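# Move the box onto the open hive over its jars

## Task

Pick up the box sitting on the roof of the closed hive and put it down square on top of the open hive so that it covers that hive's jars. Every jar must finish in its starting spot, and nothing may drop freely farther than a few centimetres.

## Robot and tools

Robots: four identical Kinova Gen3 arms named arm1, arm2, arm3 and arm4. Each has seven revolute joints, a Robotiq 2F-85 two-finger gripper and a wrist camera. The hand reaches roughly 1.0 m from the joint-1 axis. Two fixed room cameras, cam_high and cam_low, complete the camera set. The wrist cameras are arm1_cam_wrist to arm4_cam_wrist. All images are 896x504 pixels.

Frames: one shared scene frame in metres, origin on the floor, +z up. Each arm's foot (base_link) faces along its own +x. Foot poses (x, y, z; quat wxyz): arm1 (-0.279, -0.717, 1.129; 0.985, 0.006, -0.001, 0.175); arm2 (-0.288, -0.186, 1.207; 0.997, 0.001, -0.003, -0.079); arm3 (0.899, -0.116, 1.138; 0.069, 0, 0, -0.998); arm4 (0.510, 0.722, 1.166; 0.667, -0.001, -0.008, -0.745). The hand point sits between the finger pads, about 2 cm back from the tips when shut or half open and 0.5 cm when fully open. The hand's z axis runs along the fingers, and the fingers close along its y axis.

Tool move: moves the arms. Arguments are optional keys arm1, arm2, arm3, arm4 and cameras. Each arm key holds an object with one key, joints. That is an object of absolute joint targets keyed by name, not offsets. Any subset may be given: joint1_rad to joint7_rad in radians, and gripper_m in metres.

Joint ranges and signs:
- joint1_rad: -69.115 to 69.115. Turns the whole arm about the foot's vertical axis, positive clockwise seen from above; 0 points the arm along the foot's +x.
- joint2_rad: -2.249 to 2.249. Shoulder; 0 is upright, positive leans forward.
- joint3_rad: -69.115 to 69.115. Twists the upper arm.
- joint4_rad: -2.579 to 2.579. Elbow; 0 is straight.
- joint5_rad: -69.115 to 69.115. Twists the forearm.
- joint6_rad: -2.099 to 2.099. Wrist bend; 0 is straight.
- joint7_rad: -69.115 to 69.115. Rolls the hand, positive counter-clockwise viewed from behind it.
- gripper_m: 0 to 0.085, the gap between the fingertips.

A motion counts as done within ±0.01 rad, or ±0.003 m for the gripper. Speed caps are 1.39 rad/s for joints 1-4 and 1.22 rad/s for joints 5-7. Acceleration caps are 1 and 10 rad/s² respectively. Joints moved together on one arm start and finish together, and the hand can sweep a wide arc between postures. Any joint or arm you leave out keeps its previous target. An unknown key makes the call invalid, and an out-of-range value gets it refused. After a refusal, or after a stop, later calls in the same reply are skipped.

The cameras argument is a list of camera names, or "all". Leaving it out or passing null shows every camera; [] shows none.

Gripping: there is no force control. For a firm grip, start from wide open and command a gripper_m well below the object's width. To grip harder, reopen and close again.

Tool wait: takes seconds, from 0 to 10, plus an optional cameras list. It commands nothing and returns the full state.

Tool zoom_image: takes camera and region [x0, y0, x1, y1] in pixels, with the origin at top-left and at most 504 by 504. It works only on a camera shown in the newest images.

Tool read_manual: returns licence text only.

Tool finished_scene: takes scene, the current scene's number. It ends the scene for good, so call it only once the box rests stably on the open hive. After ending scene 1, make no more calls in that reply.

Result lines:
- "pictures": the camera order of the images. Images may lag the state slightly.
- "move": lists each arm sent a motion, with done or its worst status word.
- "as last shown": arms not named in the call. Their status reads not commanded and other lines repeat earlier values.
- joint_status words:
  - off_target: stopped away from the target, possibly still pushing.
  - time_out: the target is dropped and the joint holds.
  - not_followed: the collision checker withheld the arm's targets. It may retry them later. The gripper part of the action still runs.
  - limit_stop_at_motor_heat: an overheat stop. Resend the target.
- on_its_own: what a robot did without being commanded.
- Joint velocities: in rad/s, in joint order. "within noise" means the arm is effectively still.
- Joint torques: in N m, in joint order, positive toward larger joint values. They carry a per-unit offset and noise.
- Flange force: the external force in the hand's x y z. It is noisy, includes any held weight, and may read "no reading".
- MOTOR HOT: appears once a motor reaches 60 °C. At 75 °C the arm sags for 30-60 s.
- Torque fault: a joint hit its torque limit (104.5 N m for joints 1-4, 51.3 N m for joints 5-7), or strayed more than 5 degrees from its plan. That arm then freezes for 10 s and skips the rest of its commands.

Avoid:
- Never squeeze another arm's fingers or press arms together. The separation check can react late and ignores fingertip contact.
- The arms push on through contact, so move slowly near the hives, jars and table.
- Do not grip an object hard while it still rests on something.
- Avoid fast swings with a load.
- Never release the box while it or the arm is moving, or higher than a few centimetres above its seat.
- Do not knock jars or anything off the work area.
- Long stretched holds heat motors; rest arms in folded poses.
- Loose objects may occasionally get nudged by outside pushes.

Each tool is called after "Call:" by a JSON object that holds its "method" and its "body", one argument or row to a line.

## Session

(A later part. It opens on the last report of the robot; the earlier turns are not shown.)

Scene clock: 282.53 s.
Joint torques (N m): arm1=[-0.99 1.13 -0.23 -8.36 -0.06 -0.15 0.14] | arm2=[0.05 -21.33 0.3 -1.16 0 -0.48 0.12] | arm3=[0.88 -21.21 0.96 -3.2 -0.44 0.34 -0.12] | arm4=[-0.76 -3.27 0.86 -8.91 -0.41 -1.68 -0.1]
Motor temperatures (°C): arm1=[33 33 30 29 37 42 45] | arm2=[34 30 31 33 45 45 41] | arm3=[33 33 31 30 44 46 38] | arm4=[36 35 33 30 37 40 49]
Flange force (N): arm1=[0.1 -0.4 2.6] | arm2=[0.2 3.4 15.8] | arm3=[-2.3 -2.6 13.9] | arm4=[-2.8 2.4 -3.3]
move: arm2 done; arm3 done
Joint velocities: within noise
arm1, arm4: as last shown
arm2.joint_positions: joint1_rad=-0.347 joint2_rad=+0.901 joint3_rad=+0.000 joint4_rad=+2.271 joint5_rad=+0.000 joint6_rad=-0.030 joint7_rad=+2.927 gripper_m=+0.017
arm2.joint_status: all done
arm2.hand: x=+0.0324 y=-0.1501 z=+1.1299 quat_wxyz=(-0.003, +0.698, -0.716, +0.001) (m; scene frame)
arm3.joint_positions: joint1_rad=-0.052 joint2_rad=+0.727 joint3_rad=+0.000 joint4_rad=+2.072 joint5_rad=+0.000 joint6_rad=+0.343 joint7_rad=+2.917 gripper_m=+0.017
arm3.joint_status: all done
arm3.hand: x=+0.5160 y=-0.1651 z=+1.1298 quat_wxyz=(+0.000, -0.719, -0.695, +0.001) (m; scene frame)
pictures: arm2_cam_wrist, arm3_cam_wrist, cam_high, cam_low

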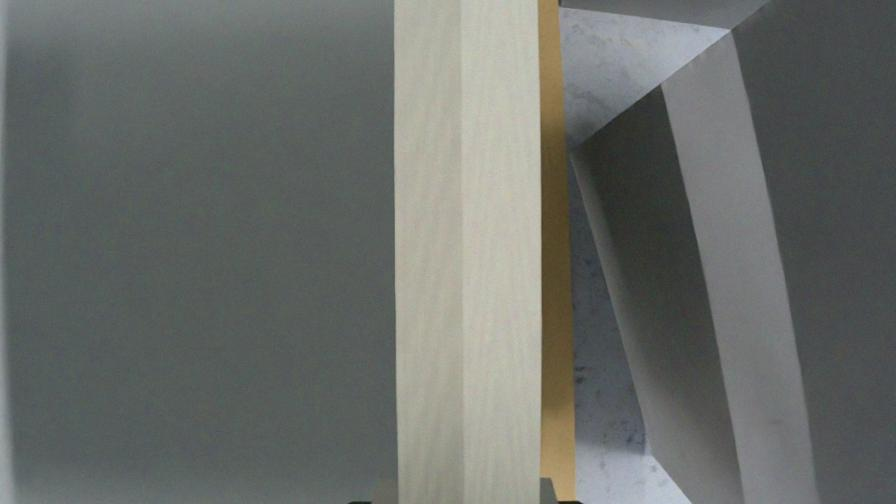

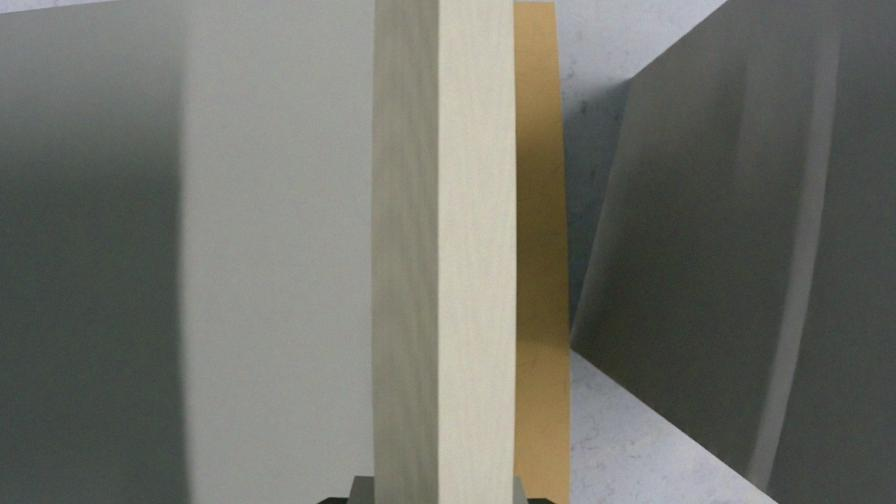

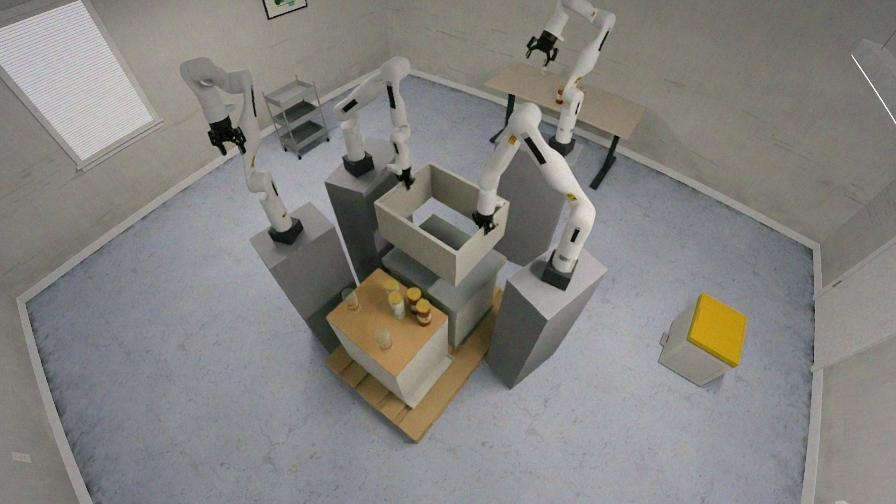

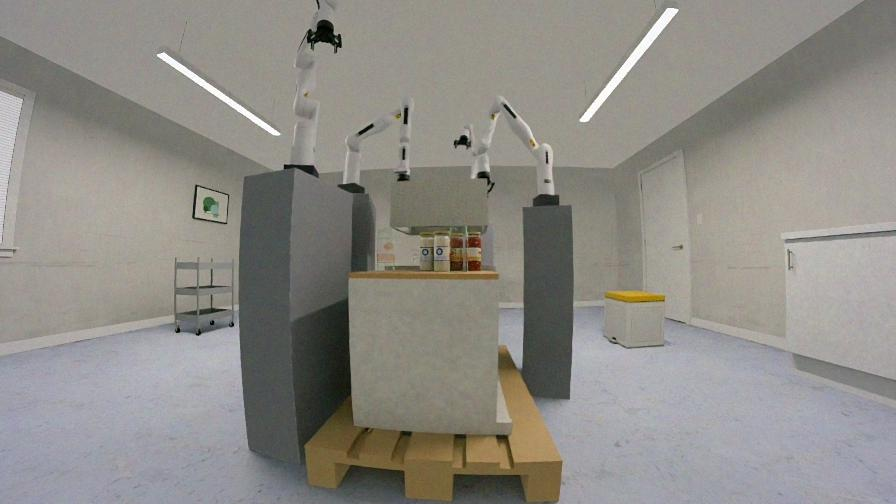

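Call:
{"method": "move", "body": {
  "arm2": {"joints":{"joint1_rad":-0.1613,"joint2_rad":0.9015,"joint4_rad":2.2840,"joint6_rad":-0.0439,"joint7_rad":3.116}},
  "arm3": {"joints":{"joint1_rad":-0.1937,"joint2_rad":0.7406,"joint4_rad":2.0239,"joint6_rad":0.3771,"joint7_rad":2.7789}},
  "cameras": []
}}

Call:
{"method": "move", "body": {
  "arm2": {"joints":{"joint1_rad":0.0250,"joint2_rad":0.9008,"joint4_rad":2.2608,"joint6_rad":-0.0200,"joint7_rad":3.3051}},
  "arm3": {"joints":{"joint1_rad":-0.3213,"joint2_rad":0.7630,"joint4_rad":1.9495,"joint6_rad":0.4291,"joint7_rad":2.6543}},
  "cameras": ["cam_high"]
}}

Call:
{"method": "move", "body": {
  "arm2": {"joints":{"joint1_rad":0.1998,"joint2_rad":0.9012,"joint4_rad":2.2052,"joint6_rad":0.0352,"joint7_rad":3.4831}},
  "arm3": {"joints":{"joint1_rad":-0.4341,"joint2_rad":0.7947,"joint4_rad":1.8509,"joint6_rad":0.4960,"joint7_rad":2.5447}},
  "cameras": []
}}

Call:
{"method": "move", "body": {
  "arm2": {"joints":{"joint1_rad":0.3555,"joint2_rad":0.9068,"joint4_rad":2.1191,"joint6_rad":0.1157,"joint7_rad":3.6418}},
  "arm3": {"joints":{"joint1_rad":-0.5315,"joint2_rad":0.8366,"joint4_rad":1.7288,"joint6_rad":0.5762,"joint7_rad":2.4503}},
  "cameras": ["cam_high"]
}}

Call:
{"method": "move", "body": {
  "arm2": {"joints":{"joint1_rad":0.4889,"joint2_rad":0.9218,"joint4_rad":2.0080,"joint6_rad":0.2118,"joint7_rad":3.7783}},
  "arm3": {"joints":{"joint1_rad":-0.6152,"joint2_rad":0.8893,"joint4_rad":1.5834,"joint6_rad":0.6689,"joint7_rad":2.3696}},
  "cameras": []
}}

Call:
{"method": "move", "body": {
  "arm2": {"joints":{"joint1_rad":0.6009,"joint2_rad":0.9480,"joint4_rad":1.8741,"joint6_rad":0.3195,"joint7_rad":3.8933}},
  "arm3": {"joints":{"joint1_rad":-0.6866,"joint2_rad":0.9547,"joint4_rad":1.4126,"joint6_rad":0.7743,"joint7_rad":2.3012}},
  "cameras": []
}}

Call:
{"method": "move", "body": {
  "arm2": {"joints":{"joint1_rad":0.6943,"joint2_rad":0.9870,"joint4_rad":1.7181,"joint6_rad":0.4365,"joint7_rad":3.9898}},
  "arm3": {"joints":{"joint1_rad":-0.7480,"joint2_rad":1.0352,"joint4_rad":1.2105,"joint6_rad":0.8959,"joint7_rad":2.2429}},
  "cameras": []
}}

Call:
{"method": "move", "body": {
  "arm2": {"joints":{"joint1_rad":0.7727,"joint2_rad":1.0398,"joint4_rad":1.5403,"joint6_rad":0.5615,"joint7_rad":4.0712}},
  "arm3": {"joints":{"joint1_rad":-0.8008,"joint2_rad":1.1380,"joint4_rad":0.9599,"joint6_rad":1.0437,"joint7_rad":2.1932}},
  "cameras": []
}}

Call:
{"method": "wait", "body": {
  "seconds": 1
}}

Call:
{"method": "zoom_image", "body": {
  "camera": "cam_high",
  "region": [300, 140, 550, 400]
}}

Scene clock: 345.53 s.
Joint torques (N m): arm1=[-0.94 1.17 -0.21 -8.35 0.03 -0.16 0.14] | arm2=[0.36 -20.7 0.56 -0.67 -0.18 -0.3 -0.07] | arm3=[1.46 -22.44 1.68 -3.58 -0.44 0.31 -0.28] | arm4=[-0.76 -3.32 0.93 -8.96 -0.43 -1.61 -0.11]
Motor temperatures (°C): arm1=[33 33 30 29 37 42 45] | arm2=[34 31 31 33 45 45 41] | arm3=[33 33 31 29 44 45 38] | arm4=[35 35 33 30 37 40 49]
Flange force (N): arm1=[0.2 -0.2 2.5] | arm2=[-0.9 3.0 15.0] | arm3=[-3.8 -2.7 15.2] | arm4=[-2.8 2.6 -2.9]
move: arm2 done; arm3 done
Joint velocities: within noise
arm1, arm4: as last shown
arm2.joint_positions: joint1_rad=-0.161 joint2_rad=+0.901 joint3_rad=+0.000 joint4_rad=+2.284 joint5_rad=+0.000 joint6_rad=-0.044 joint7_rad=+3.116 gripper_m=+0.017
arm2.joint_status: all done
arm2.hand: x=+0.0292 y=-0.2097 z=+1.1298 quat_wxyz=(-0.003, +0.699, -0.715, +0.001) (m; scene frame)
arm3.joint_positions: joint1_rad=-0.194 joint2_rad=+0.741 joint3_rad=+0.000 joint4_rad=+2.024 joint5_rad=+0.000 joint6_rad=+0.377 joint7_rad=+2.779 gripper_m=+0.017
arm3.joint_status: all done
arm3.hand: x=+0.5131 y=-0.2233 z=+1.1298 quat_wxyz=(+0.000, -0.718, -0.696, +0.001) (m; scene frame)
pictures: none
No camera images: "cameras" was empty.

Scene clock: 346.70 s.
Joint torques (N m): arm1=[-1 1.16 -0.29 -8.34 0.03 -0.13 0.14] | arm2=[0.27 -21.66 0.39 -2.43 -0.27 -0.94 -0.17] | arm3=[2.16 -24.01 2.39 -5.13 -0.27 -0.16 -0.34] | arm4=[-0.72 -3.32 0.81 -8.97 -0.4 -1.68 -0.14]
Motor temperatures (°C): arm1=[33 33 30 29 37 42 45] | arm2=[34 31 31 33 45 45 41] | arm3=[33 33 31 29 44 45 38] | arm4=[35 35 33 30 37 40 49]
Flange force (N): arm1=[0.1 -0.4 2.6] | arm2=[-1.5 5.3 14.6] | arm3=[-4.8 -0.3 15.3] | arm4=[-2.7 2.1 -3.1]
move: arm2 done; arm3 done
Joint velocities: within noise
arm1, arm4: as last shown
arm2.joint_positions: joint1_rad=+0.025 joint2_rad=+0.901 joint3_rad=+0.000 joint4_rad=+2.261 joint5_rad=+0.000 joint6_rad=-0.020 joint7_rad=+3.305 gripper_m=+0.017
arm2.joint_status: all done
arm2.hand: x=+0.0266 y=-0.2692 z=+1.1297 quat_wxyz=(-0.003, +0.700, -0.714, +0.002) (m; scene frame)
arm3.joint_positions: joint1_rad=-0.321 joint2_rad=+0.763 joint3_rad=+0.000 joint4_rad=+1.949 joint5_rad=+0.000 joint6_rad=+0.429 joint7_rad=+2.654 gripper_m=+0.017
arm3.joint_status: all done
arm3.hand: x=+0.5102 y=-0.2814 z=+1.1299 quat_wxyz=(+0.000, -0.717, -0.697, +0.001) (m; scene frame)
pictures: cam_high

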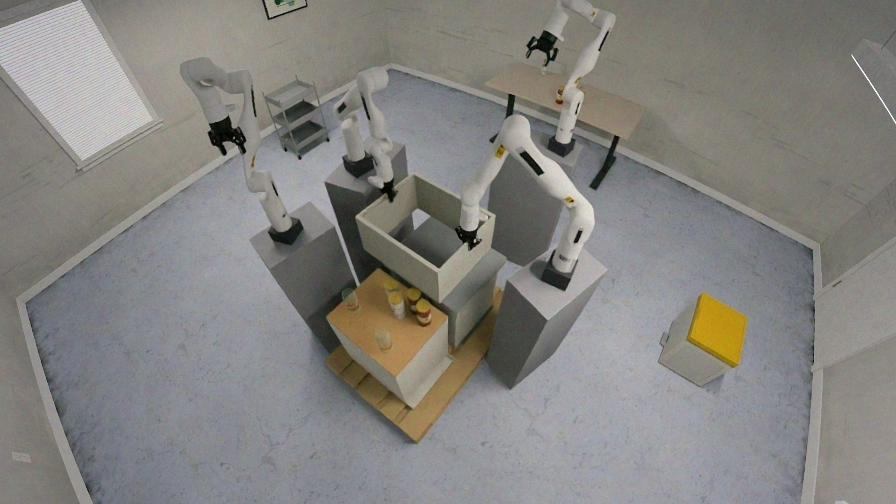

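Scene clock: 347.83 s.
Joint torques (N m): arm1=[-1 1.08 -0.26 -8.42 -0.03 -0.08 0.16] | arm2=[0.11 -22.27 0.15 -2.99 -0.22 -0.85 -0.13] | arm3=[2 -25.47 2.38 -5.65 -0.2 0.01 -0.3] | arm4=[-0.75 -3.28 0.91 -8.98 -0.4 -1.65 -0.08]
Motor temperatures (°C): arm1=[33 33 30 29 37 42 45] | arm2=[34 31 31 33 45 45 41] | arm3=[33 33 31 29 44 45 38] | arm4=[35 35 33 30 37 40 49]
Flange force (N): arm1=[0.0 -0.3 3.0] | arm2=[-2.1 4.7 14.5] | arm3=[-4.8 -0.8 15.8] | arm4=[-2.7 2.6 -3.0]
move: arm2 done; arm3 done
Joint velocities: within noise
arm1, arm4: as last shown
arm2.joint_positions: joint1_rad=+0.200 joint2_rad=+0.901 joint3_rad=+0.000 joint4_rad=+2.205 joint5_rad=+0.000 joint6_rad=+0.035 joint7_rad=+3.483 gripper_m=+0.017
arm2.joint_status: all done
arm2.hand: x=+0.0236 y=-0.3286 z=+1.1295 quat_wxyz=(-0.003, +0.701, -0.713, +0.001) (m; scene frame)
arm3.joint_positions: joint1_rad=-0.434 joint2_rad=+0.795 joint3_rad=+0.000 joint4_rad=+1.851 joint5_rad=+0.000 joint6_rad=+0.496 joint7_rad=+2.545 gripper_m=+0.017
arm3.joint_status: all done
arm3.hand: x=+0.5074 y=-0.3394 z=+1.1299 quat_wxyz=(+0.000, -0.716, -0.698, +0.001) (m; scene frame)
pictures: none
No camera images: "cameras" was empty.

Scene clock: 348.93 s.
Joint torques (N m): arm1=[-0.99 1.13 -0.19 -8.47 -0.03 -0.15 0.12] | arm2=[-0.27 -24.4 -0.43 -5.8 -0.36 -1.63 -0.25] | arm3=[3.12 -27.69 3.46 -7.54 0.13 -0.47 -0.34] | arm4=[-0.76 -3.24 0.94 -8.93 -0.4 -1.67 -0.1]
Motor temperatures (°C): arm1=[33 33 30 29 37 42 45] | arm2=[34 31 31 33 45 45 41] | arm3=[33 33 31 29 44 45 38] | arm4=[35 35 33 30 37 40 49]
Flange force (N): arm1=[0.2 -0.3 3.0] | arm2=[-3.3 7.6 14.5] | arm3=[-5.4 2.2 15.9] | arm4=[-2.8 2.7 -3.2]
move: arm2 done; arm3 done
Joint velocities: within noise
arm1.joint_positions: joint1_rad=+1.200 joint2_rad=-0.480 joint3_rad=-0.110 joint4_rad=+1.473 joint5_rad=-0.081 joint6_rad=+2.000 joint7_rad=+1.200 gripper_m=+0.085
arm1.joint_status: not commanded
arm1.hand: x=-0.1889 y=-0.7940 z=+1.6499 quat_wxyz=(-0.070, -0.513, -0.856, -0.002) (m; scene frame)
arm2.joint_positions: joint1_rad=+0.355 joint2_rad=+0.907 joint3_rad=+0.000 joint4_rad=+2.119 joint5_rad=+0.000 joint6_rad=+0.116 joint7_rad=+3.642 gripper_m=+0.017
arm2.joint_status: all done
arm2.hand: x=+0.0209 y=-0.3881 z=+1.1295 quat_wxyz=(-0.003, +0.702, -0.712, +0.001) (m; scene frame)
arm3.joint_positions: joint1_rad=-0.532 joint2_rad=+0.837 joint3_rad=+0.000 joint4_rad=+1.729 joint5_rad=+0.000 joint6_rad=+0.576 joint7_rad=+2.450 gripper_m=+0.017
arm3.joint_status: all done
arm3.hand: x=+0.5045 y=-0.3973 z=+1.1300 quat_wxyz=(+0.000, -0.715, -0.700, +0.001) (m; scene frame)
arm4.joint_positions: joint1_rad=+0.240 joint2_rad=-0.298 joint3_rad=-0.033 joint4_rad=+1.506 joint5_rad=+0.015 joint6_rad=+1.400 joint7_rad=+1.887 gripper_m=+0.085
arm4.joint_status: not commanded
arm4.hand: x=+0.3763 y=+0.4246 z=+1.6996 quat_wxyz=(-0.115, -0.683, -0.680, +0.242) (m; scene frame)
pictures: cam_high

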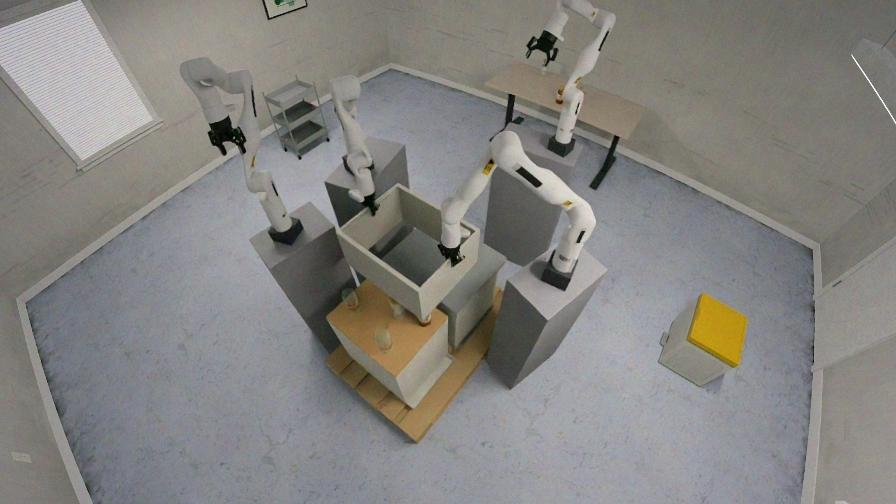

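Scene clock: 350.00 s.
Joint torques (N m): arm1=[-1.02 1.16 -0.25 -8.41 -0.05 -0.12 0.14] | arm2=[-1.1 -25.71 -1.35 -7.07 -0.33 -1.51 -0.12] | arm3=[3.58 -29.88 3.71 -8.53 0.49 -0.58 -0.22] | arm4=[-0.72 -3.33 0.95 -8.85 -0.41 -1.69 -0.1]
Motor temperatures (°C): arm1=[33 33 30 29 37 42 45] | arm2=[34 31 31 33 45 45 41] | arm3=[33 33 31 29 44 45 38] | arm4=[35 35 33 30 37 40 49]
Flange force (N): arm1=[0.1 -0.4 2.9] | arm2=[-3.4 8.4 14.2] | arm3=[-6.4 2.5 16.1] | arm4=[-3.2 2.5 -3.5]
move: arm2 done; arm3 done
Joint velocities: within noise
arm1, arm4: as last shown
arm2.joint_positions: joint1_rad=+0.489 joint2_rad=+0.922 joint3_rad=+0.000 joint4_rad=+2.008 joint5_rad=+0.000 joint6_rad=+0.212 joint7_rad=+3.778 gripper_m=+0.017
arm2.joint_status: all done
arm2.hand: x=+0.0181 y=-0.4476 z=+1.1293 quat_wxyz=(-0.003, +0.703, -0.711, +0.001) (m; scene frame)
arm3.joint_positions: joint1_rad=-0.615 joint2_rad=+0.889 joint3_rad=+0.000 joint4_rad=+1.583 joint5_rad=+0.000 joint6_rad=+0.669 joint7_rad=+2.370 gripper_m=+0.017
arm3.joint_status: all done
arm3.hand: x=+0.5015 y=-0.4553 z=+1.1302 quat_wxyz=(+0.000, -0.714, -0.701, +0.001) (m; scene frame)
pictures: none
No camera images: "cameras" was empty.

Scene clock: 351.13 s.
Joint torques (N m): arm1=[-0.98 1.11 -0.23 -8.36 -0.02 -0.12 0.12] | arm2=[-2.06 -28.2 -2.57 -9.39 -0.55 -1.97 -0.08] | arm3=[4.51 -32.42 4.55 -10.21 0.9 -0.87 -0.27] | arm4=[-0.73 -3.35 0.84 -8.99 -0.41 -1.67 -0.11]
Motor temperatures (°C): arm1=[33 33 30 29 37 42 45] | arm2=[34 31 31 33 45 45 41] | arm3=[33 34 31 29 44 45 38] | arm4=[35 35 33 30 37 40 49]
Flange force (N): arm1=[0.0 -0.3 2.7] | arm2=[-4.3 10.3 14.5] | arm3=[-6.4 4.3 16.3] | arm4=[-2.7 2.3 -3.0]
move: arm2 done; arm3 done
Joint velocities: within noise
arm1, arm4: as last shown
arm2.joint_positions: joint1_rad=+0.601 joint2_rad=+0.948 joint3_rad=+0.000 joint4_rad=+1.874 joint5_rad=+0.000 joint6_rad=+0.319 joint7_rad=+3.893 gripper_m=+0.017
arm2.joint_status: all done
arm2.hand: x=+0.0153 y=-0.5071 z=+1.1292 quat_wxyz=(-0.003, +0.704, -0.710, +0.002) (m; scene frame)
arm3.joint_positions: joint1_rad=-0.687 joint2_rad=+0.955 joint3_rad=+0.000 joint4_rad=+1.413 joint5_rad=+0.000 joint6_rad=+0.774 joint7_rad=+2.301 gripper_m=+0.017
arm3.joint_status: all done
arm3.hand: x=+0.4986 y=-0.5133 z=+1.1302 quat_wxyz=(+0.000, -0.713, -0.702, +0.001) (m; scene frame)
pictures: none
No camera images: "cameras" was empty.

Scene clock: 352.33 s.
Joint torques (N m): arm1=[-1.01 1.21 -0.24 -8.35 -0.03 -0.08 0.19] | arm2=[-2.71 -30.52 -3.28 -11.01 -0.85 -2.07 -0.1] | arm3=[5.33 -34.57 4.94 -11.21 1.26 -0.89 -0.25] | arm4=[-0.77 -3.28 0.85 -8.9 -0.37 -1.71 -0.11]
Motor temperatures (°C): arm1=[33 33 30 29 37 42 45] | arm2=[34 31 31 33 45 45 41] | arm3=[33 34 31 29 44 45 38] | arm4=[35 35 33 30 37 40 49]
Flange force (N): arm1=[0.2 -0.2 2.8] | arm2=[-5.0 10.9 14.8] | arm3=[-7.1 4.9 16.0] | arm4=[-2.9 2.3 -3.4]
move: arm2 done; arm3 done
Joint velocities: within noise
arm1, arm4: as last shown
arm2.joint_positions: joint1_rad=+0.694 joint2_rad=+0.987 joint3_rad=+0.000 joint4_rad=+1.718 joint5_rad=+0.000 joint6_rad=+0.437 joint7_rad=+3.990 gripper_m=+0.017
arm2.joint_status: all done
arm2.hand: x=+0.0126 y=-0.5666 z=+1.1292 quat_wxyz=(-0.003, +0.705, -0.709, +0.001) (m; scene frame)
arm3.joint_positions: joint1_rad=-0.748 joint2_rad=+1.035 joint3_rad=+0.000 joint4_rad=+1.210 joint5_rad=+0.000 joint6_rad=+0.896 joint7_rad=+2.243 gripper_m=+0.017
arm3.joint_status: all done
arm3.hand: x=+0.4958 y=-0.5713 z=+1.1302 quat_wxyz=(+0.000, -0.711, -0.703, +0.001) (m; scene frame)
pictures: none
No camera images: "cameras" was empty.

Scene clock: 353.63 s.
Joint torques (N m): arm1=[-0.98 1.19 -0.19 -8.3 -0.01 -0.13 0.1] | arm2=[-2.46 -32.18 -2.87 -11.54 -0.87 -1.6 -0.05] | arm3=[4.76 -36.87 4.24 -11.65 1.29 -0.49 -0.24] | arm4=[-0.67 -3.21 0.94 -8.91 -0.39 -1.7 -0.11]
Motor temperatures (°C): arm1=[33 33 30 29 37 42 45] | arm2=[34 31 31 33 45 45 41] | arm3=[33 34 31 30 44 45 38] | arm4=[35 35 33 30 37 40 49]
Flange force (N): arm1=[0.1 -0.3 2.5] | arm2=[-5.7 9.1 14.7] | arm3=[-8.5 2.1 16.3] | arm4=[-2.8 2.6 -3.4]
move: arm2 done; arm3 done
Joint velocities: within noise
arm1, arm4: as last shown
arm2.joint_positions: joint1_rad=+0.773 joint2_rad=+1.040 joint3_rad=+0.000 joint4_rad=+1.540 joint5_rad=+0.000 joint6_rad=+0.561 joint7_rad=+4.071 gripper_m=+0.017
arm2.joint_status: all done
arm2.hand: x=+0.0095 y=-0.6260 z=+1.1290 quat_wxyz=(-0.003, +0.706, -0.708, +0.002) (m; scene frame)
arm3.joint_positions: joint1_rad=-0.801 joint2_rad=+1.138 joint3_rad=+0.000 joint4_rad=+0.960 joint5_rad=+0.000 joint6_rad=+1.044 joint7_rad=+2.193 gripper_m=+0.017
arm3.joint_status: all done
arm3.hand: x=+0.4930 y=-0.6293 z=+1.1303 quat_wxyz=(+0.000, -0.710, -0.704, +0.001) (m; scene frame)
pictures: none
No camera images: "cameras" was empty.

Scene clock: 354.63 s.
Joint torques (N m): arm1=[-1.01 1.14 -0.28 -8.38 0.02 -0.13 0.11] | arm2=[-2.35 -32.26 -2.76 -11.6 -0.85 -1.64 -0.07] | arm3=[4.62 -36.88 4.02 -11.54 1.21 -0.53 -0.32] | arm4=[-0.7 -3.35 0.86 -8.92 -0.4 -1.65 -0.09]
Motor temperatures (°C): arm1=[33 33 30 29 37 42 45] | arm2=[34 31 31 33 45 45 41] | arm3=[33 34 31 30 44 45 38] | arm4=[35 35 33 30 37 40 49]
Flange force (N): arm1=[0.1 -0.5 2.7] | arm2=[-5.8 9.0 14.7] | arm3=[-9.0 1.3 16.3] | arm4=[-2.9 2.3 -3.1]
Joint velocities: within noise
arm1.joint_positions: joint1_rad=+1.200 joint2_rad=-0.480 joint3_rad=-0.110 joint4_rad=+1.473 joint5_rad=-0.081 joint6_rad=+2.000 joint7_rad=+1.200 gripper_m=+0.085
arm1.joint_status: not commanded
arm1.hand: x=-0.1889 y=-0.7940 z=+1.6499 quat_wxyz=(-0.070, -0.513, -0.856, -0.002) (m; scene frame)
arm2.joint_positions: joint1_rad=+0.773 joint2_rad=+1.040 joint3_rad=+0.000 joint4_rad=+1.540 joint5_rad=+0.000 joint6_rad=+0.561 joint7_rad=+4.071 gripper_m=+0.017
arm2.joint_status: all done
arm2.hand: x=+0.0094 y=-0.6260 z=+1.1290 quat_wxyz=(-0.003, +0.707, -0.708, +0.001) (m; scene frame)
arm3.joint_positions: joint1_rad=-0.801 joint2_rad=+1.138 joint3_rad=+0.000 joint4_rad=+0.960 joint5_rad=+0.000 joint6_rad=+1.044 joint7_rad=+2.193 gripper_m=+0.017
arm3.joint_status: all done
arm3.hand: x=+0.4931 y=-0.6294 z=+1.1303 quat_wxyz=(+0.000, -0.710, -0.704, +0.001) (m; scene frame)
arm4.joint_positions: joint1_rad=+0.240 joint2_rad=-0.298 joint3_rad=-0.033 joint4_rad=+1.506 joint5_rad=+0.015 joint6_rad=+1.400 joint7_rad=+1.887 gripper_m=+0.085
arm4.joint_status: not commanded
arm4.hand: x=+0.3763 y=+0.4246 z=+1.6996 quat_wxyz=(-0.115, -0.683, -0.680, +0.242) (m; scene frame)
wait: 1.00 s; at rest by 0.27 s
pictures: arm1_cam_wrist, arm2_cam_wrist, arm3_cam_wrist, arm4_cam_wrist, cam_high, cam_low

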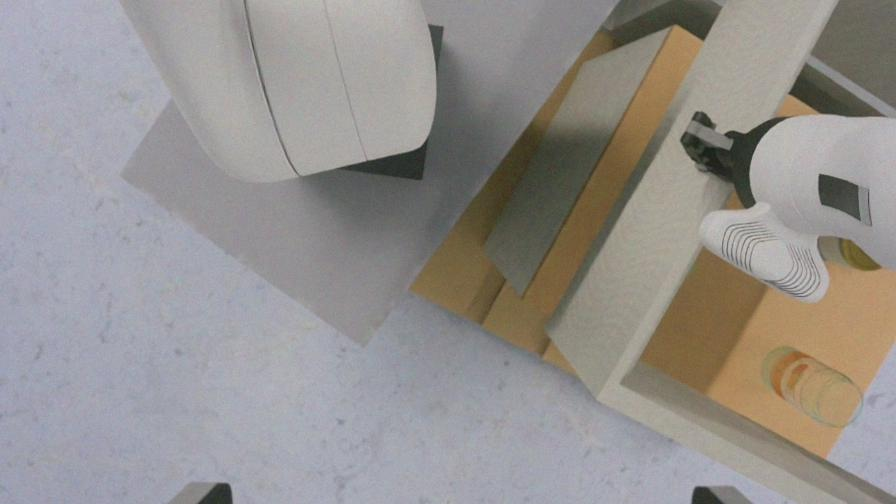

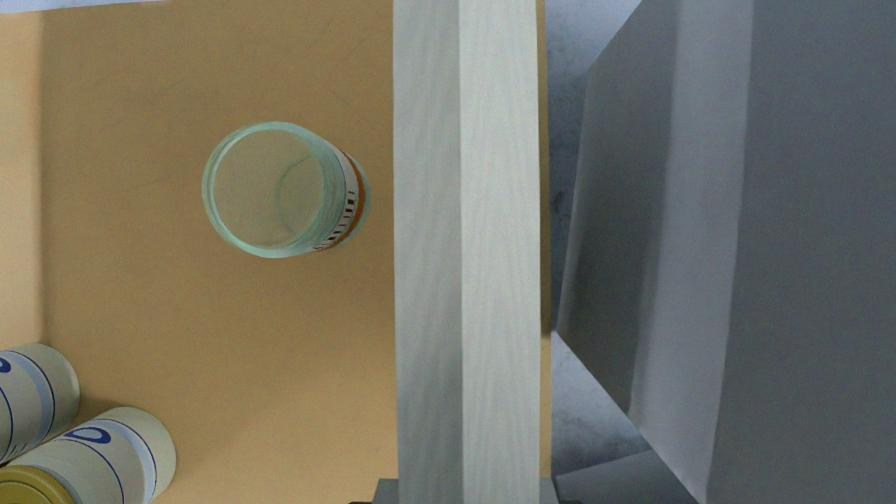

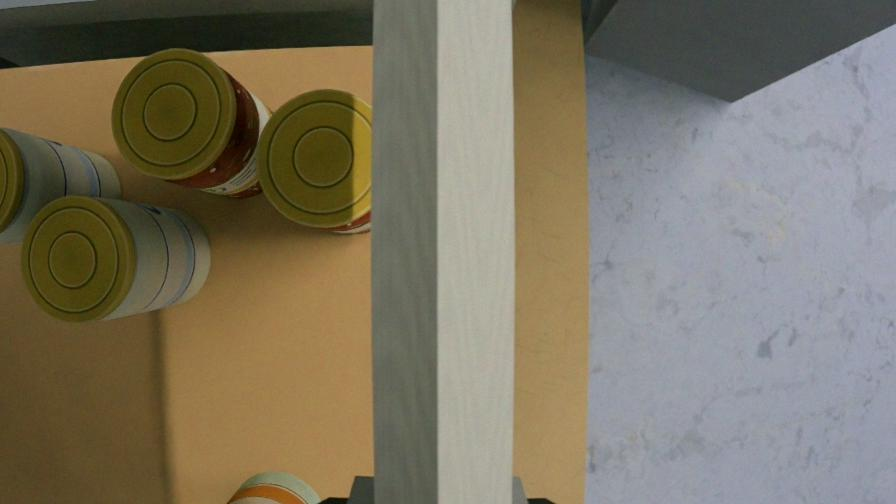

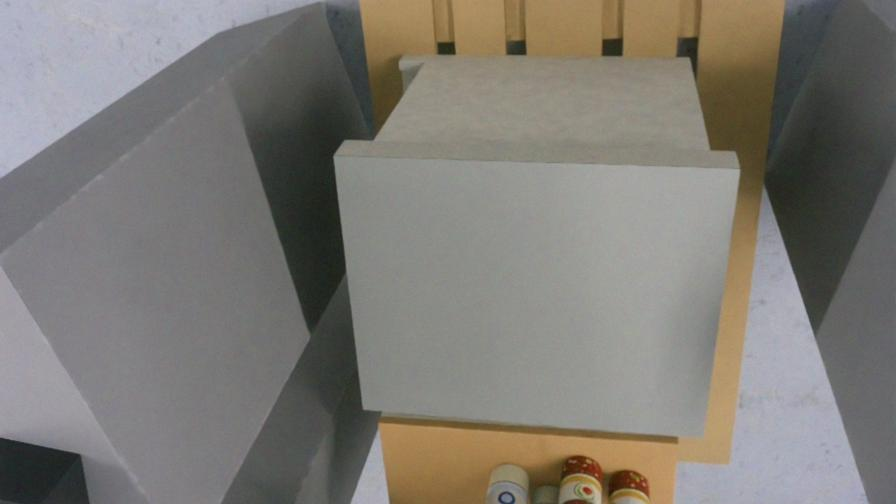

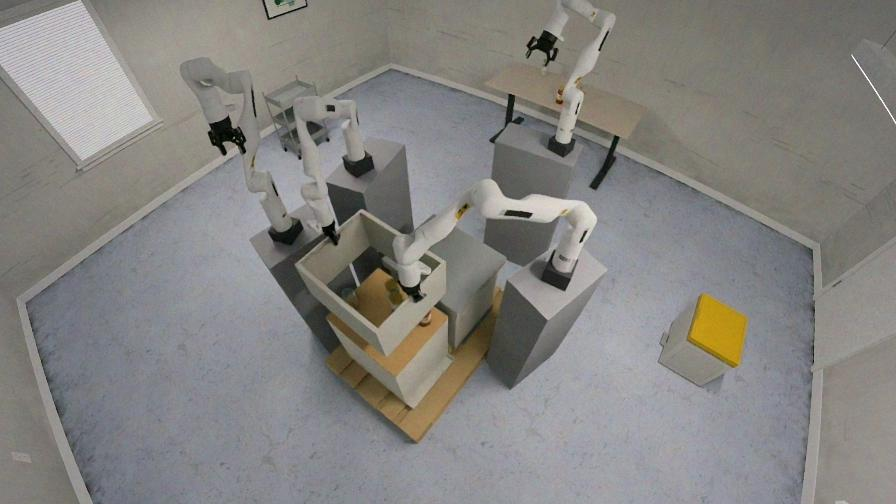

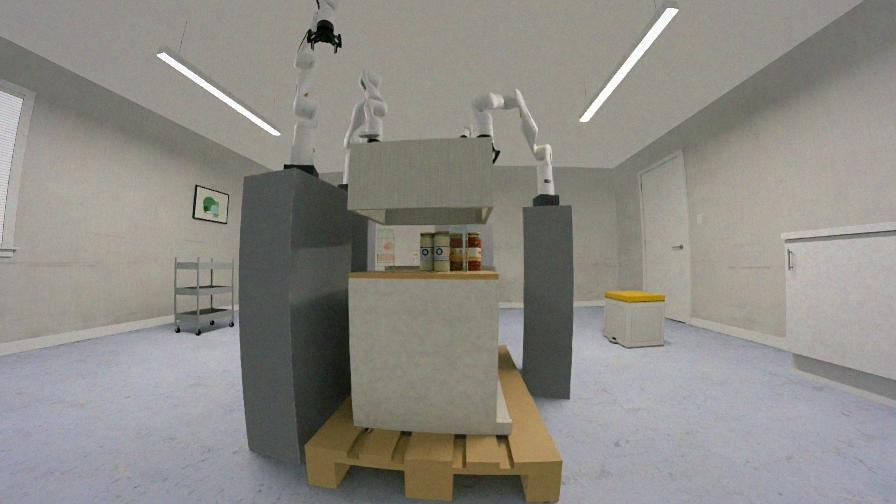

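Scaled by 1.938 from the camera's 896x504 image, which has a finer 1280x720 frame.

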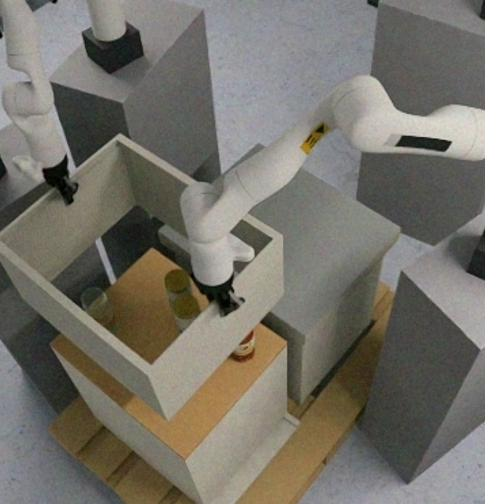

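Call:
{"method": "zoom_image", "body": {
  "camera": "cam_low",
  "region": [320, 110, 540, 300]
}}

Call:
{"method": "zoom_image", "body": {
  "camera": "arm4_cam_wrist",
  "region": [320, 380, 700, 504]
}}

Call:
{"method": "zoom_image", "body": {
  "camera": "arm1_cam_wrist",
  "region": [450, 0, 896, 504]
}}

Scaled by 2.291 from the camera's 896x504 image, which has a finer 1280x720 frame.

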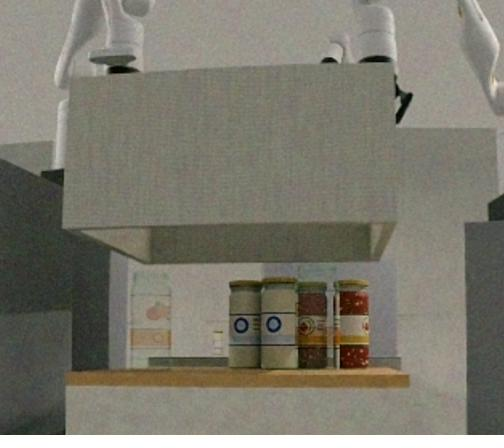

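Scaled by 1.326 from the camera's 896x504 image, which has a finer 1280x720 frame.

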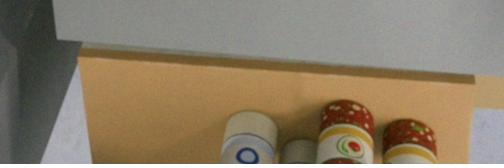

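Scaled by 1.000.

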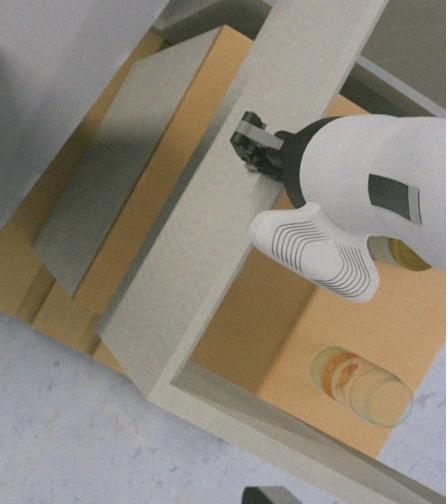

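Call:
{"method": "move", "body": {
  "arm2": {"joints":{"joint1_rad":0.7611,"joint2_rad":1.1918,"joint4_rad":1.4611,"joint6_rad":0.4887,"joint7_rad":4.0597}},
  "arm3": {"joints":{"joint1_rad":-0.8160,"joint2_rad":1.2408,"joint4_rad":0.9714,"joint6_rad":0.9294,"joint7_rad":2.1780}},
  "cameras": []
}}

Call:
{"method": "move", "body": {
  "arm2": {"joints":{"joint2_rad":1.3211,"joint4_rad":1.3915,"joint6_rad":0.4290}},
  "arm3": {"joints":{"joint2_rad":1.3503,"joint4_rad":0.9258,"joint6_rad":0.8655}},
  "cameras": []
}}

Call:
{"method": "move", "body": {
  "arm2": {"joints":{"joint2_rad":1.4327,"joint4_rad":1.3114,"joint6_rad":0.3975}},
  "arm3": {"joints":{"joint2_rad":1.4510,"joint4_rad":0.8597,"joint6_rad":0.8309}},
  "cameras": []
}}

Call:
{"method": "wait", "body": {
  "seconds": 0.5
}}

Call:
{"method": "zoom_image", "body": {
  "camera": "cam_low",
  "region": [320, 110, 540, 300]
}}

Call:
{"method": "zoom_image", "body": {
  "camera": "cam_high",
  "region": [250, 180, 500, 440]
}}

Scene clock: 426.27 s.
Joint torques (N m): arm1=[-0.99 1.2 -0.25 -8.4 -0.01 -0.11 0.14] | arm2=[-2.02 -34.31 -2.58 -10.86 -0.76 -1.69 -0.07] | arm3=[4.19 -35.99 3.3 -10.25 0.67 -0.39 -0.24] | arm4=[-0.73 -3.23 0.89 -8.96 -0.36 -1.66 -0.08]
Motor temperatures (°C): arm1=[33 33 30 29 37 42 45] | arm2=[34 33 31 33 44 45 41] | arm3=[33 37 31 30 44 45 37] | arm4=[35 35 33 30 37 40 49]
Flange force (N): arm1=[0.2 -0.4 2.9] | arm2=[-5.6 8.1 15.6] | arm3=[-8.2 1.4 15.5] | arm4=[-2.6 2.6 -3.1]
move: arm2 done; arm3 done
Joint velocities: within noise
arm1, arm4: as last shown
arm2.joint_positions: joint1_rad=+0.761 joint2_rad=+1.192 joint3_rad=+0.000 joint4_rad=+1.461 joint5_rad=+0.000 joint6_rad=+0.489 joint7_rad=+4.060 gripper_m=+0.017
arm2.joint_status: all done
arm2.hand: x=+0.0200 y=-0.6290 z=+1.0602 quat_wxyz=(-0.003, +0.707, -0.708, +0.002) (m; scene frame)
arm3.joint_positions: joint1_rad=-0.816 joint2_rad=+1.241 joint3_rad=+0.000 joint4_rad=+0.971 joint5_rad=+0.000 joint6_rad=+0.929 joint7_rad=+2.178 gripper_m=+0.017
arm3.joint_status: all done
arm3.hand: x=+0.5031 y=-0.6326 z=+1.0602 quat_wxyz=(+0.000, -0.710, -0.704, +0.001) (m; scene frame)
pictures: none
No camera images: "cameras" was empty.

Scene clock: 427.30 s.
Joint torques (N m): arm1=[-1.03 1.15 -0.22 -8.43 -0.01 -0.15 0.14] | arm2=[-2.18 -34.52 -2.71 -10.02 -0.69 -1.63 -0.02] | arm3=[4.38 -36.6 3.64 -9.88 0.65 -0.3 -0.26] | arm4=[-0.72 -3.19 0.94 -8.94 -0.42 -1.66 -0.1]
Motor temperatures (°C): arm1=[33 33 30 29 37 42 45] | arm2=[34 34 31 33 44 45 41] | arm3=[33 38 31 30 44 45 37] | arm4=[35 35 33 30 37 40 49]
Flange force (N): arm1=[0.2 -0.3 2.9] | arm2=[-5.6 8.4 14.4] | arm3=[-8.1 1.8 16.7] | arm4=[-2.7 2.7 -3.2]
move: arm2 done; arm3 done
Joint velocities: within noise
arm1, arm4: as last shown
arm2.joint_positions: joint1_rad=+0.761 joint2_rad=+1.321 joint3_rad=+0.000 joint4_rad=+1.391 joint5_rad=+0.000 joint6_rad=+0.429 joint7_rad=+4.060 gripper_m=+0.017
arm2.joint_status: all done
arm2.hand: x=+0.0203 y=-0.6289 z=+1.0002 quat_wxyz=(-0.003, +0.707, -0.708, +0.001) (m; scene frame)
arm3.joint_positions: joint1_rad=-0.816 joint2_rad=+1.350 joint3_rad=+0.000 joint4_rad=+0.926 joint5_rad=+0.000 joint6_rad=+0.865 joint7_rad=+2.178 gripper_m=+0.017
arm3.joint_status: all done
arm3.hand: x=+0.5029 y=-0.6325 z=+1.0002 quat_wxyz=(+0.000, -0.710, -0.704, +0.001) (m; scene frame)
pictures: none
No camera images: "cameras" was empty.

Scene clock: 428.27 s.
Joint torques (N m): arm1=[-1.02 1.19 -0.21 -8.42 -0.01 -0.13 0.15] | arm2=[-1.76 -34.33 -2.13 -9.08 -0.5 -1.38 0.02] | arm3=[3.64 -36.7 2.98 -9.34 0.45 -0.16 -0.24] | arm4=[-0.78 -3.22 0.88 -8.88 -0.4 -1.65 -0.05]
Motor temperatures (°C): arm1=[33 33 30 29 37 42 45] | arm2=[34 34 31 33 44 45 41] | arm3=[33 38 31 30 44 45 37] | arm4=[35 35 33 30 37 40 49]
Flange force (N): arm1=[0.3 -0.2 2.9] | arm2=[-5.4 7.2 13.6] | arm3=[-8.3 0.2 17.6] | arm4=[-2.8 2.6 -3.3]
move: arm2 done; arm3 done
Joint velocities: within noise
arm1, arm4: as last shown
arm2.joint_positions: joint1_rad=+0.761 joint2_rad=+1.433 joint3_rad=+0.000 joint4_rad=+1.311 joint5_rad=+0.000 joint6_rad=+0.397 joint7_rad=+4.060 gripper_m=+0.017
arm2.joint_status: all done
arm2.hand: x=+0.0206 y=-0.6288 z=+0.9501 quat_wxyz=(-0.003, +0.707, -0.708, +0.002) (m; scene frame)
arm3.joint_positions: joint1_rad=-0.816 joint2_rad=+1.451 joint3_rad=+0.000 joint4_rad=+0.860 joint5_rad=+0.000 joint6_rad=+0.831 joint7_rad=+2.178 gripper_m=+0.017
arm3.joint_status: all done
arm3.hand: x=+0.5030 y=-0.6326 z=+0.9503 quat_wxyz=(+0.000, -0.710, -0.704, +0.001) (m; scene frame)
pictures: none
No camera images: "cameras" was empty.

Scene clock: 428.77 s.
Joint torques (N m): arm1=[-1.06 1.12 -0.25 -8.42 -0.04 -0.12 0.1] | arm2=[-1.74 -34.24 -2.18 -9.01 -0.54 -1.33 -0.03] | arm3=[3.6 -36.74 2.97 -9.39 0.48 -0.22 -0.24] | arm4=[-0.71 -3.23 0.88 -8.95 -0.43 -1.75 -0.14]
Motor temperatures (°C): arm1=[33 33 30 29 37 42 45] | arm2=[34 34 31 33 44 45 41] | arm3=[33 38 31 30 44 45 37] | arm4=[35 35 33 30 37 40 49]
Flange force (N): arm1=[0.0 -0.5 2.9] | arm2=[-5.3 7.3 13.6] | arm3=[-8.3 0.2 17.6] | arm4=[-2.6 2.4 -3.4]
Joint velocities: within noise
arm1.joint_positions: joint1_rad=+1.200 joint2_rad=-0.480 joint3_rad=-0.110 joint4_rad=+1.473 joint5_rad=-0.081 joint6_rad=+2.000 joint7_rad=+1.200 gripper_m=+0.085
arm1.joint_status: not commanded
arm1.hand: x=-0.1889 y=-0.7940 z=+1.6499 quat_wxyz=(-0.070, -0.513, -0.856, -0.002) (m; scene frame)
arm2.joint_positions: joint1_rad=+0.761 joint2_rad=+1.433 joint3_rad=+0.000 joint4_rad=+1.311 joint5_rad=+0.000 joint6_rad=+0.397 joint7_rad=+4.060 gripper_m=+0.017
arm2.joint_status: all done
arm2.hand: x=+0.0206 y=-0.6288 z=+0.9501 quat_wxyz=(-0.003, +0.707, -0.708, +0.001) (m; scene frame)
arm3.joint_positions: joint1_rad=-0.816 joint2_rad=+1.451 joint3_rad=+0.000 joint4_rad=+0.860 joint5_rad=+0.000 joint6_rad=+0.831 joint7_rad=+2.178 gripper_m=+0.017
arm3.joint_status: all done
arm3.hand: x=+0.5029 y=-0.6326 z=+0.9503 quat_wxyz=(+0.000, -0.710, -0.704, +0.001) (m; scene frame)
arm4.joint_positions: joint1_rad=+0.240 joint2_rad=-0.298 joint3_rad=-0.033 joint4_rad=+1.506 joint5_rad=+0.015 joint6_rad=+1.400 joint7_rad=+1.887 gripper_m=+0.085
arm4.joint_status: not commanded
arm4.hand: x=+0.3763 y=+0.4246 z=+1.6996 quat_wxyz=(-0.115, -0.683, -0.680, +0.242) (m; scene frame)
wait: 0.50 s; at rest by 0.27 s
pictures: arm1_cam_wrist, arm2_cam_wrist, arm3_cam_wrist, arm4_cam_wrist, cam_high, cam_low

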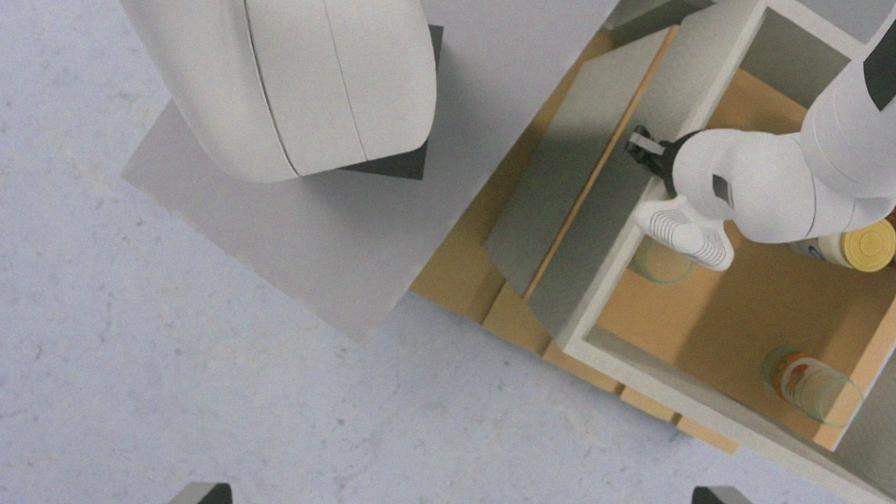

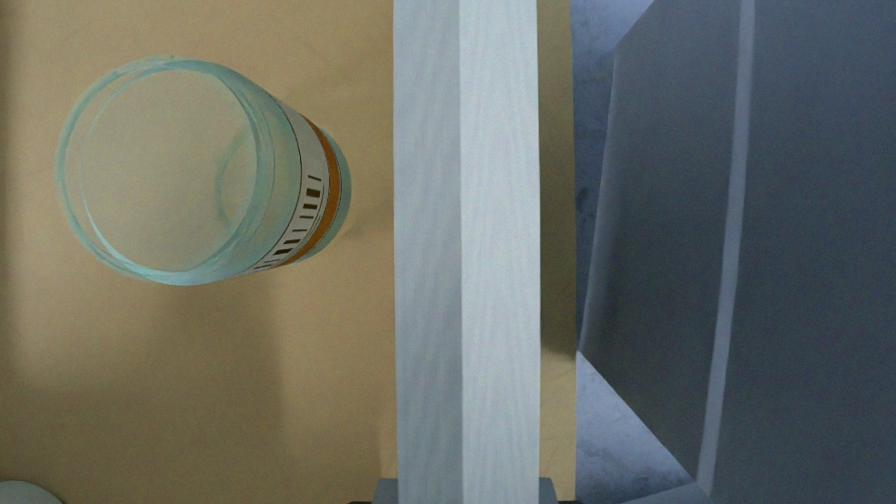

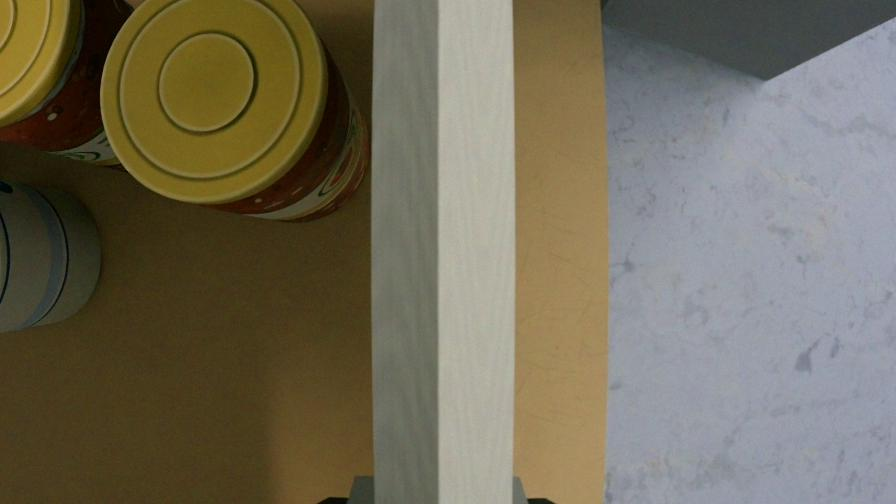

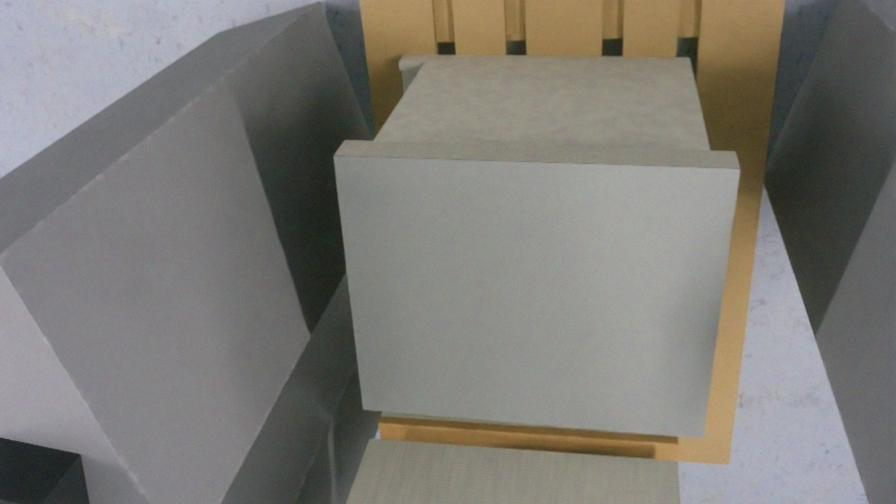

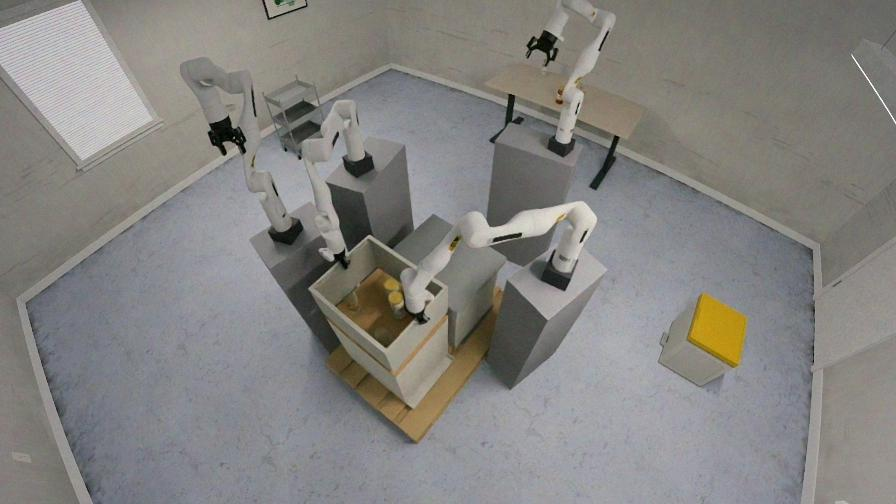

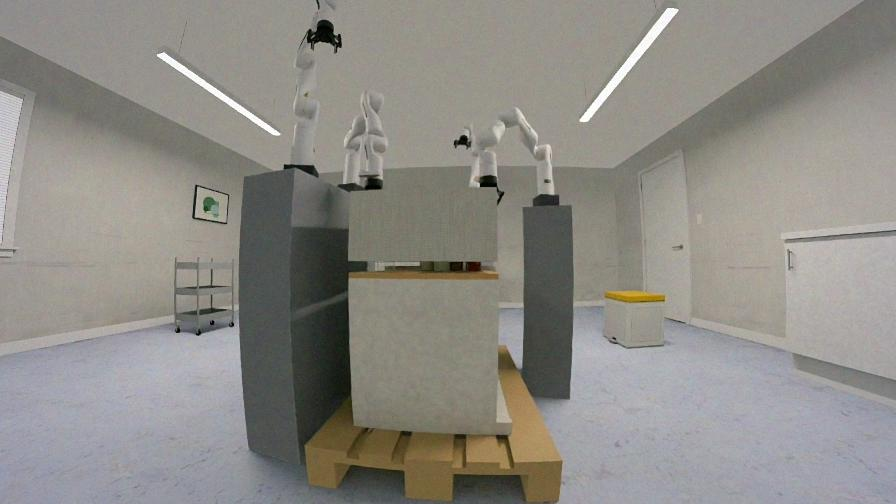

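Scaled by 2.291 from the camera's 896x504 image, which has a finer 1280x720 frame.

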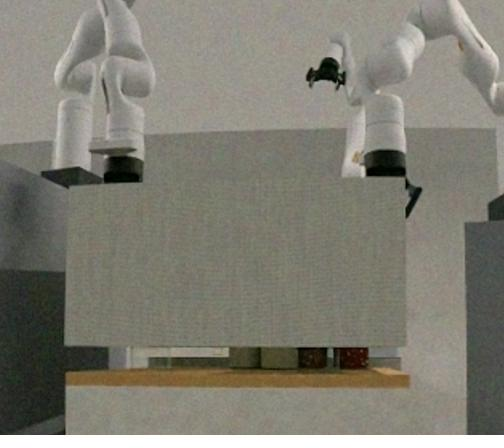

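Scaled by 1.938 from the camera's 896x504 image, which has a finer 1280x720 frame.

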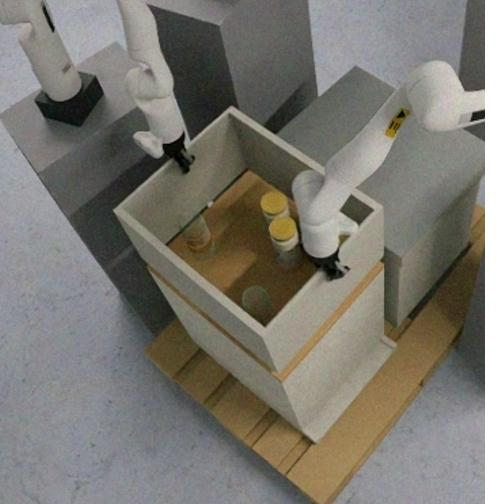

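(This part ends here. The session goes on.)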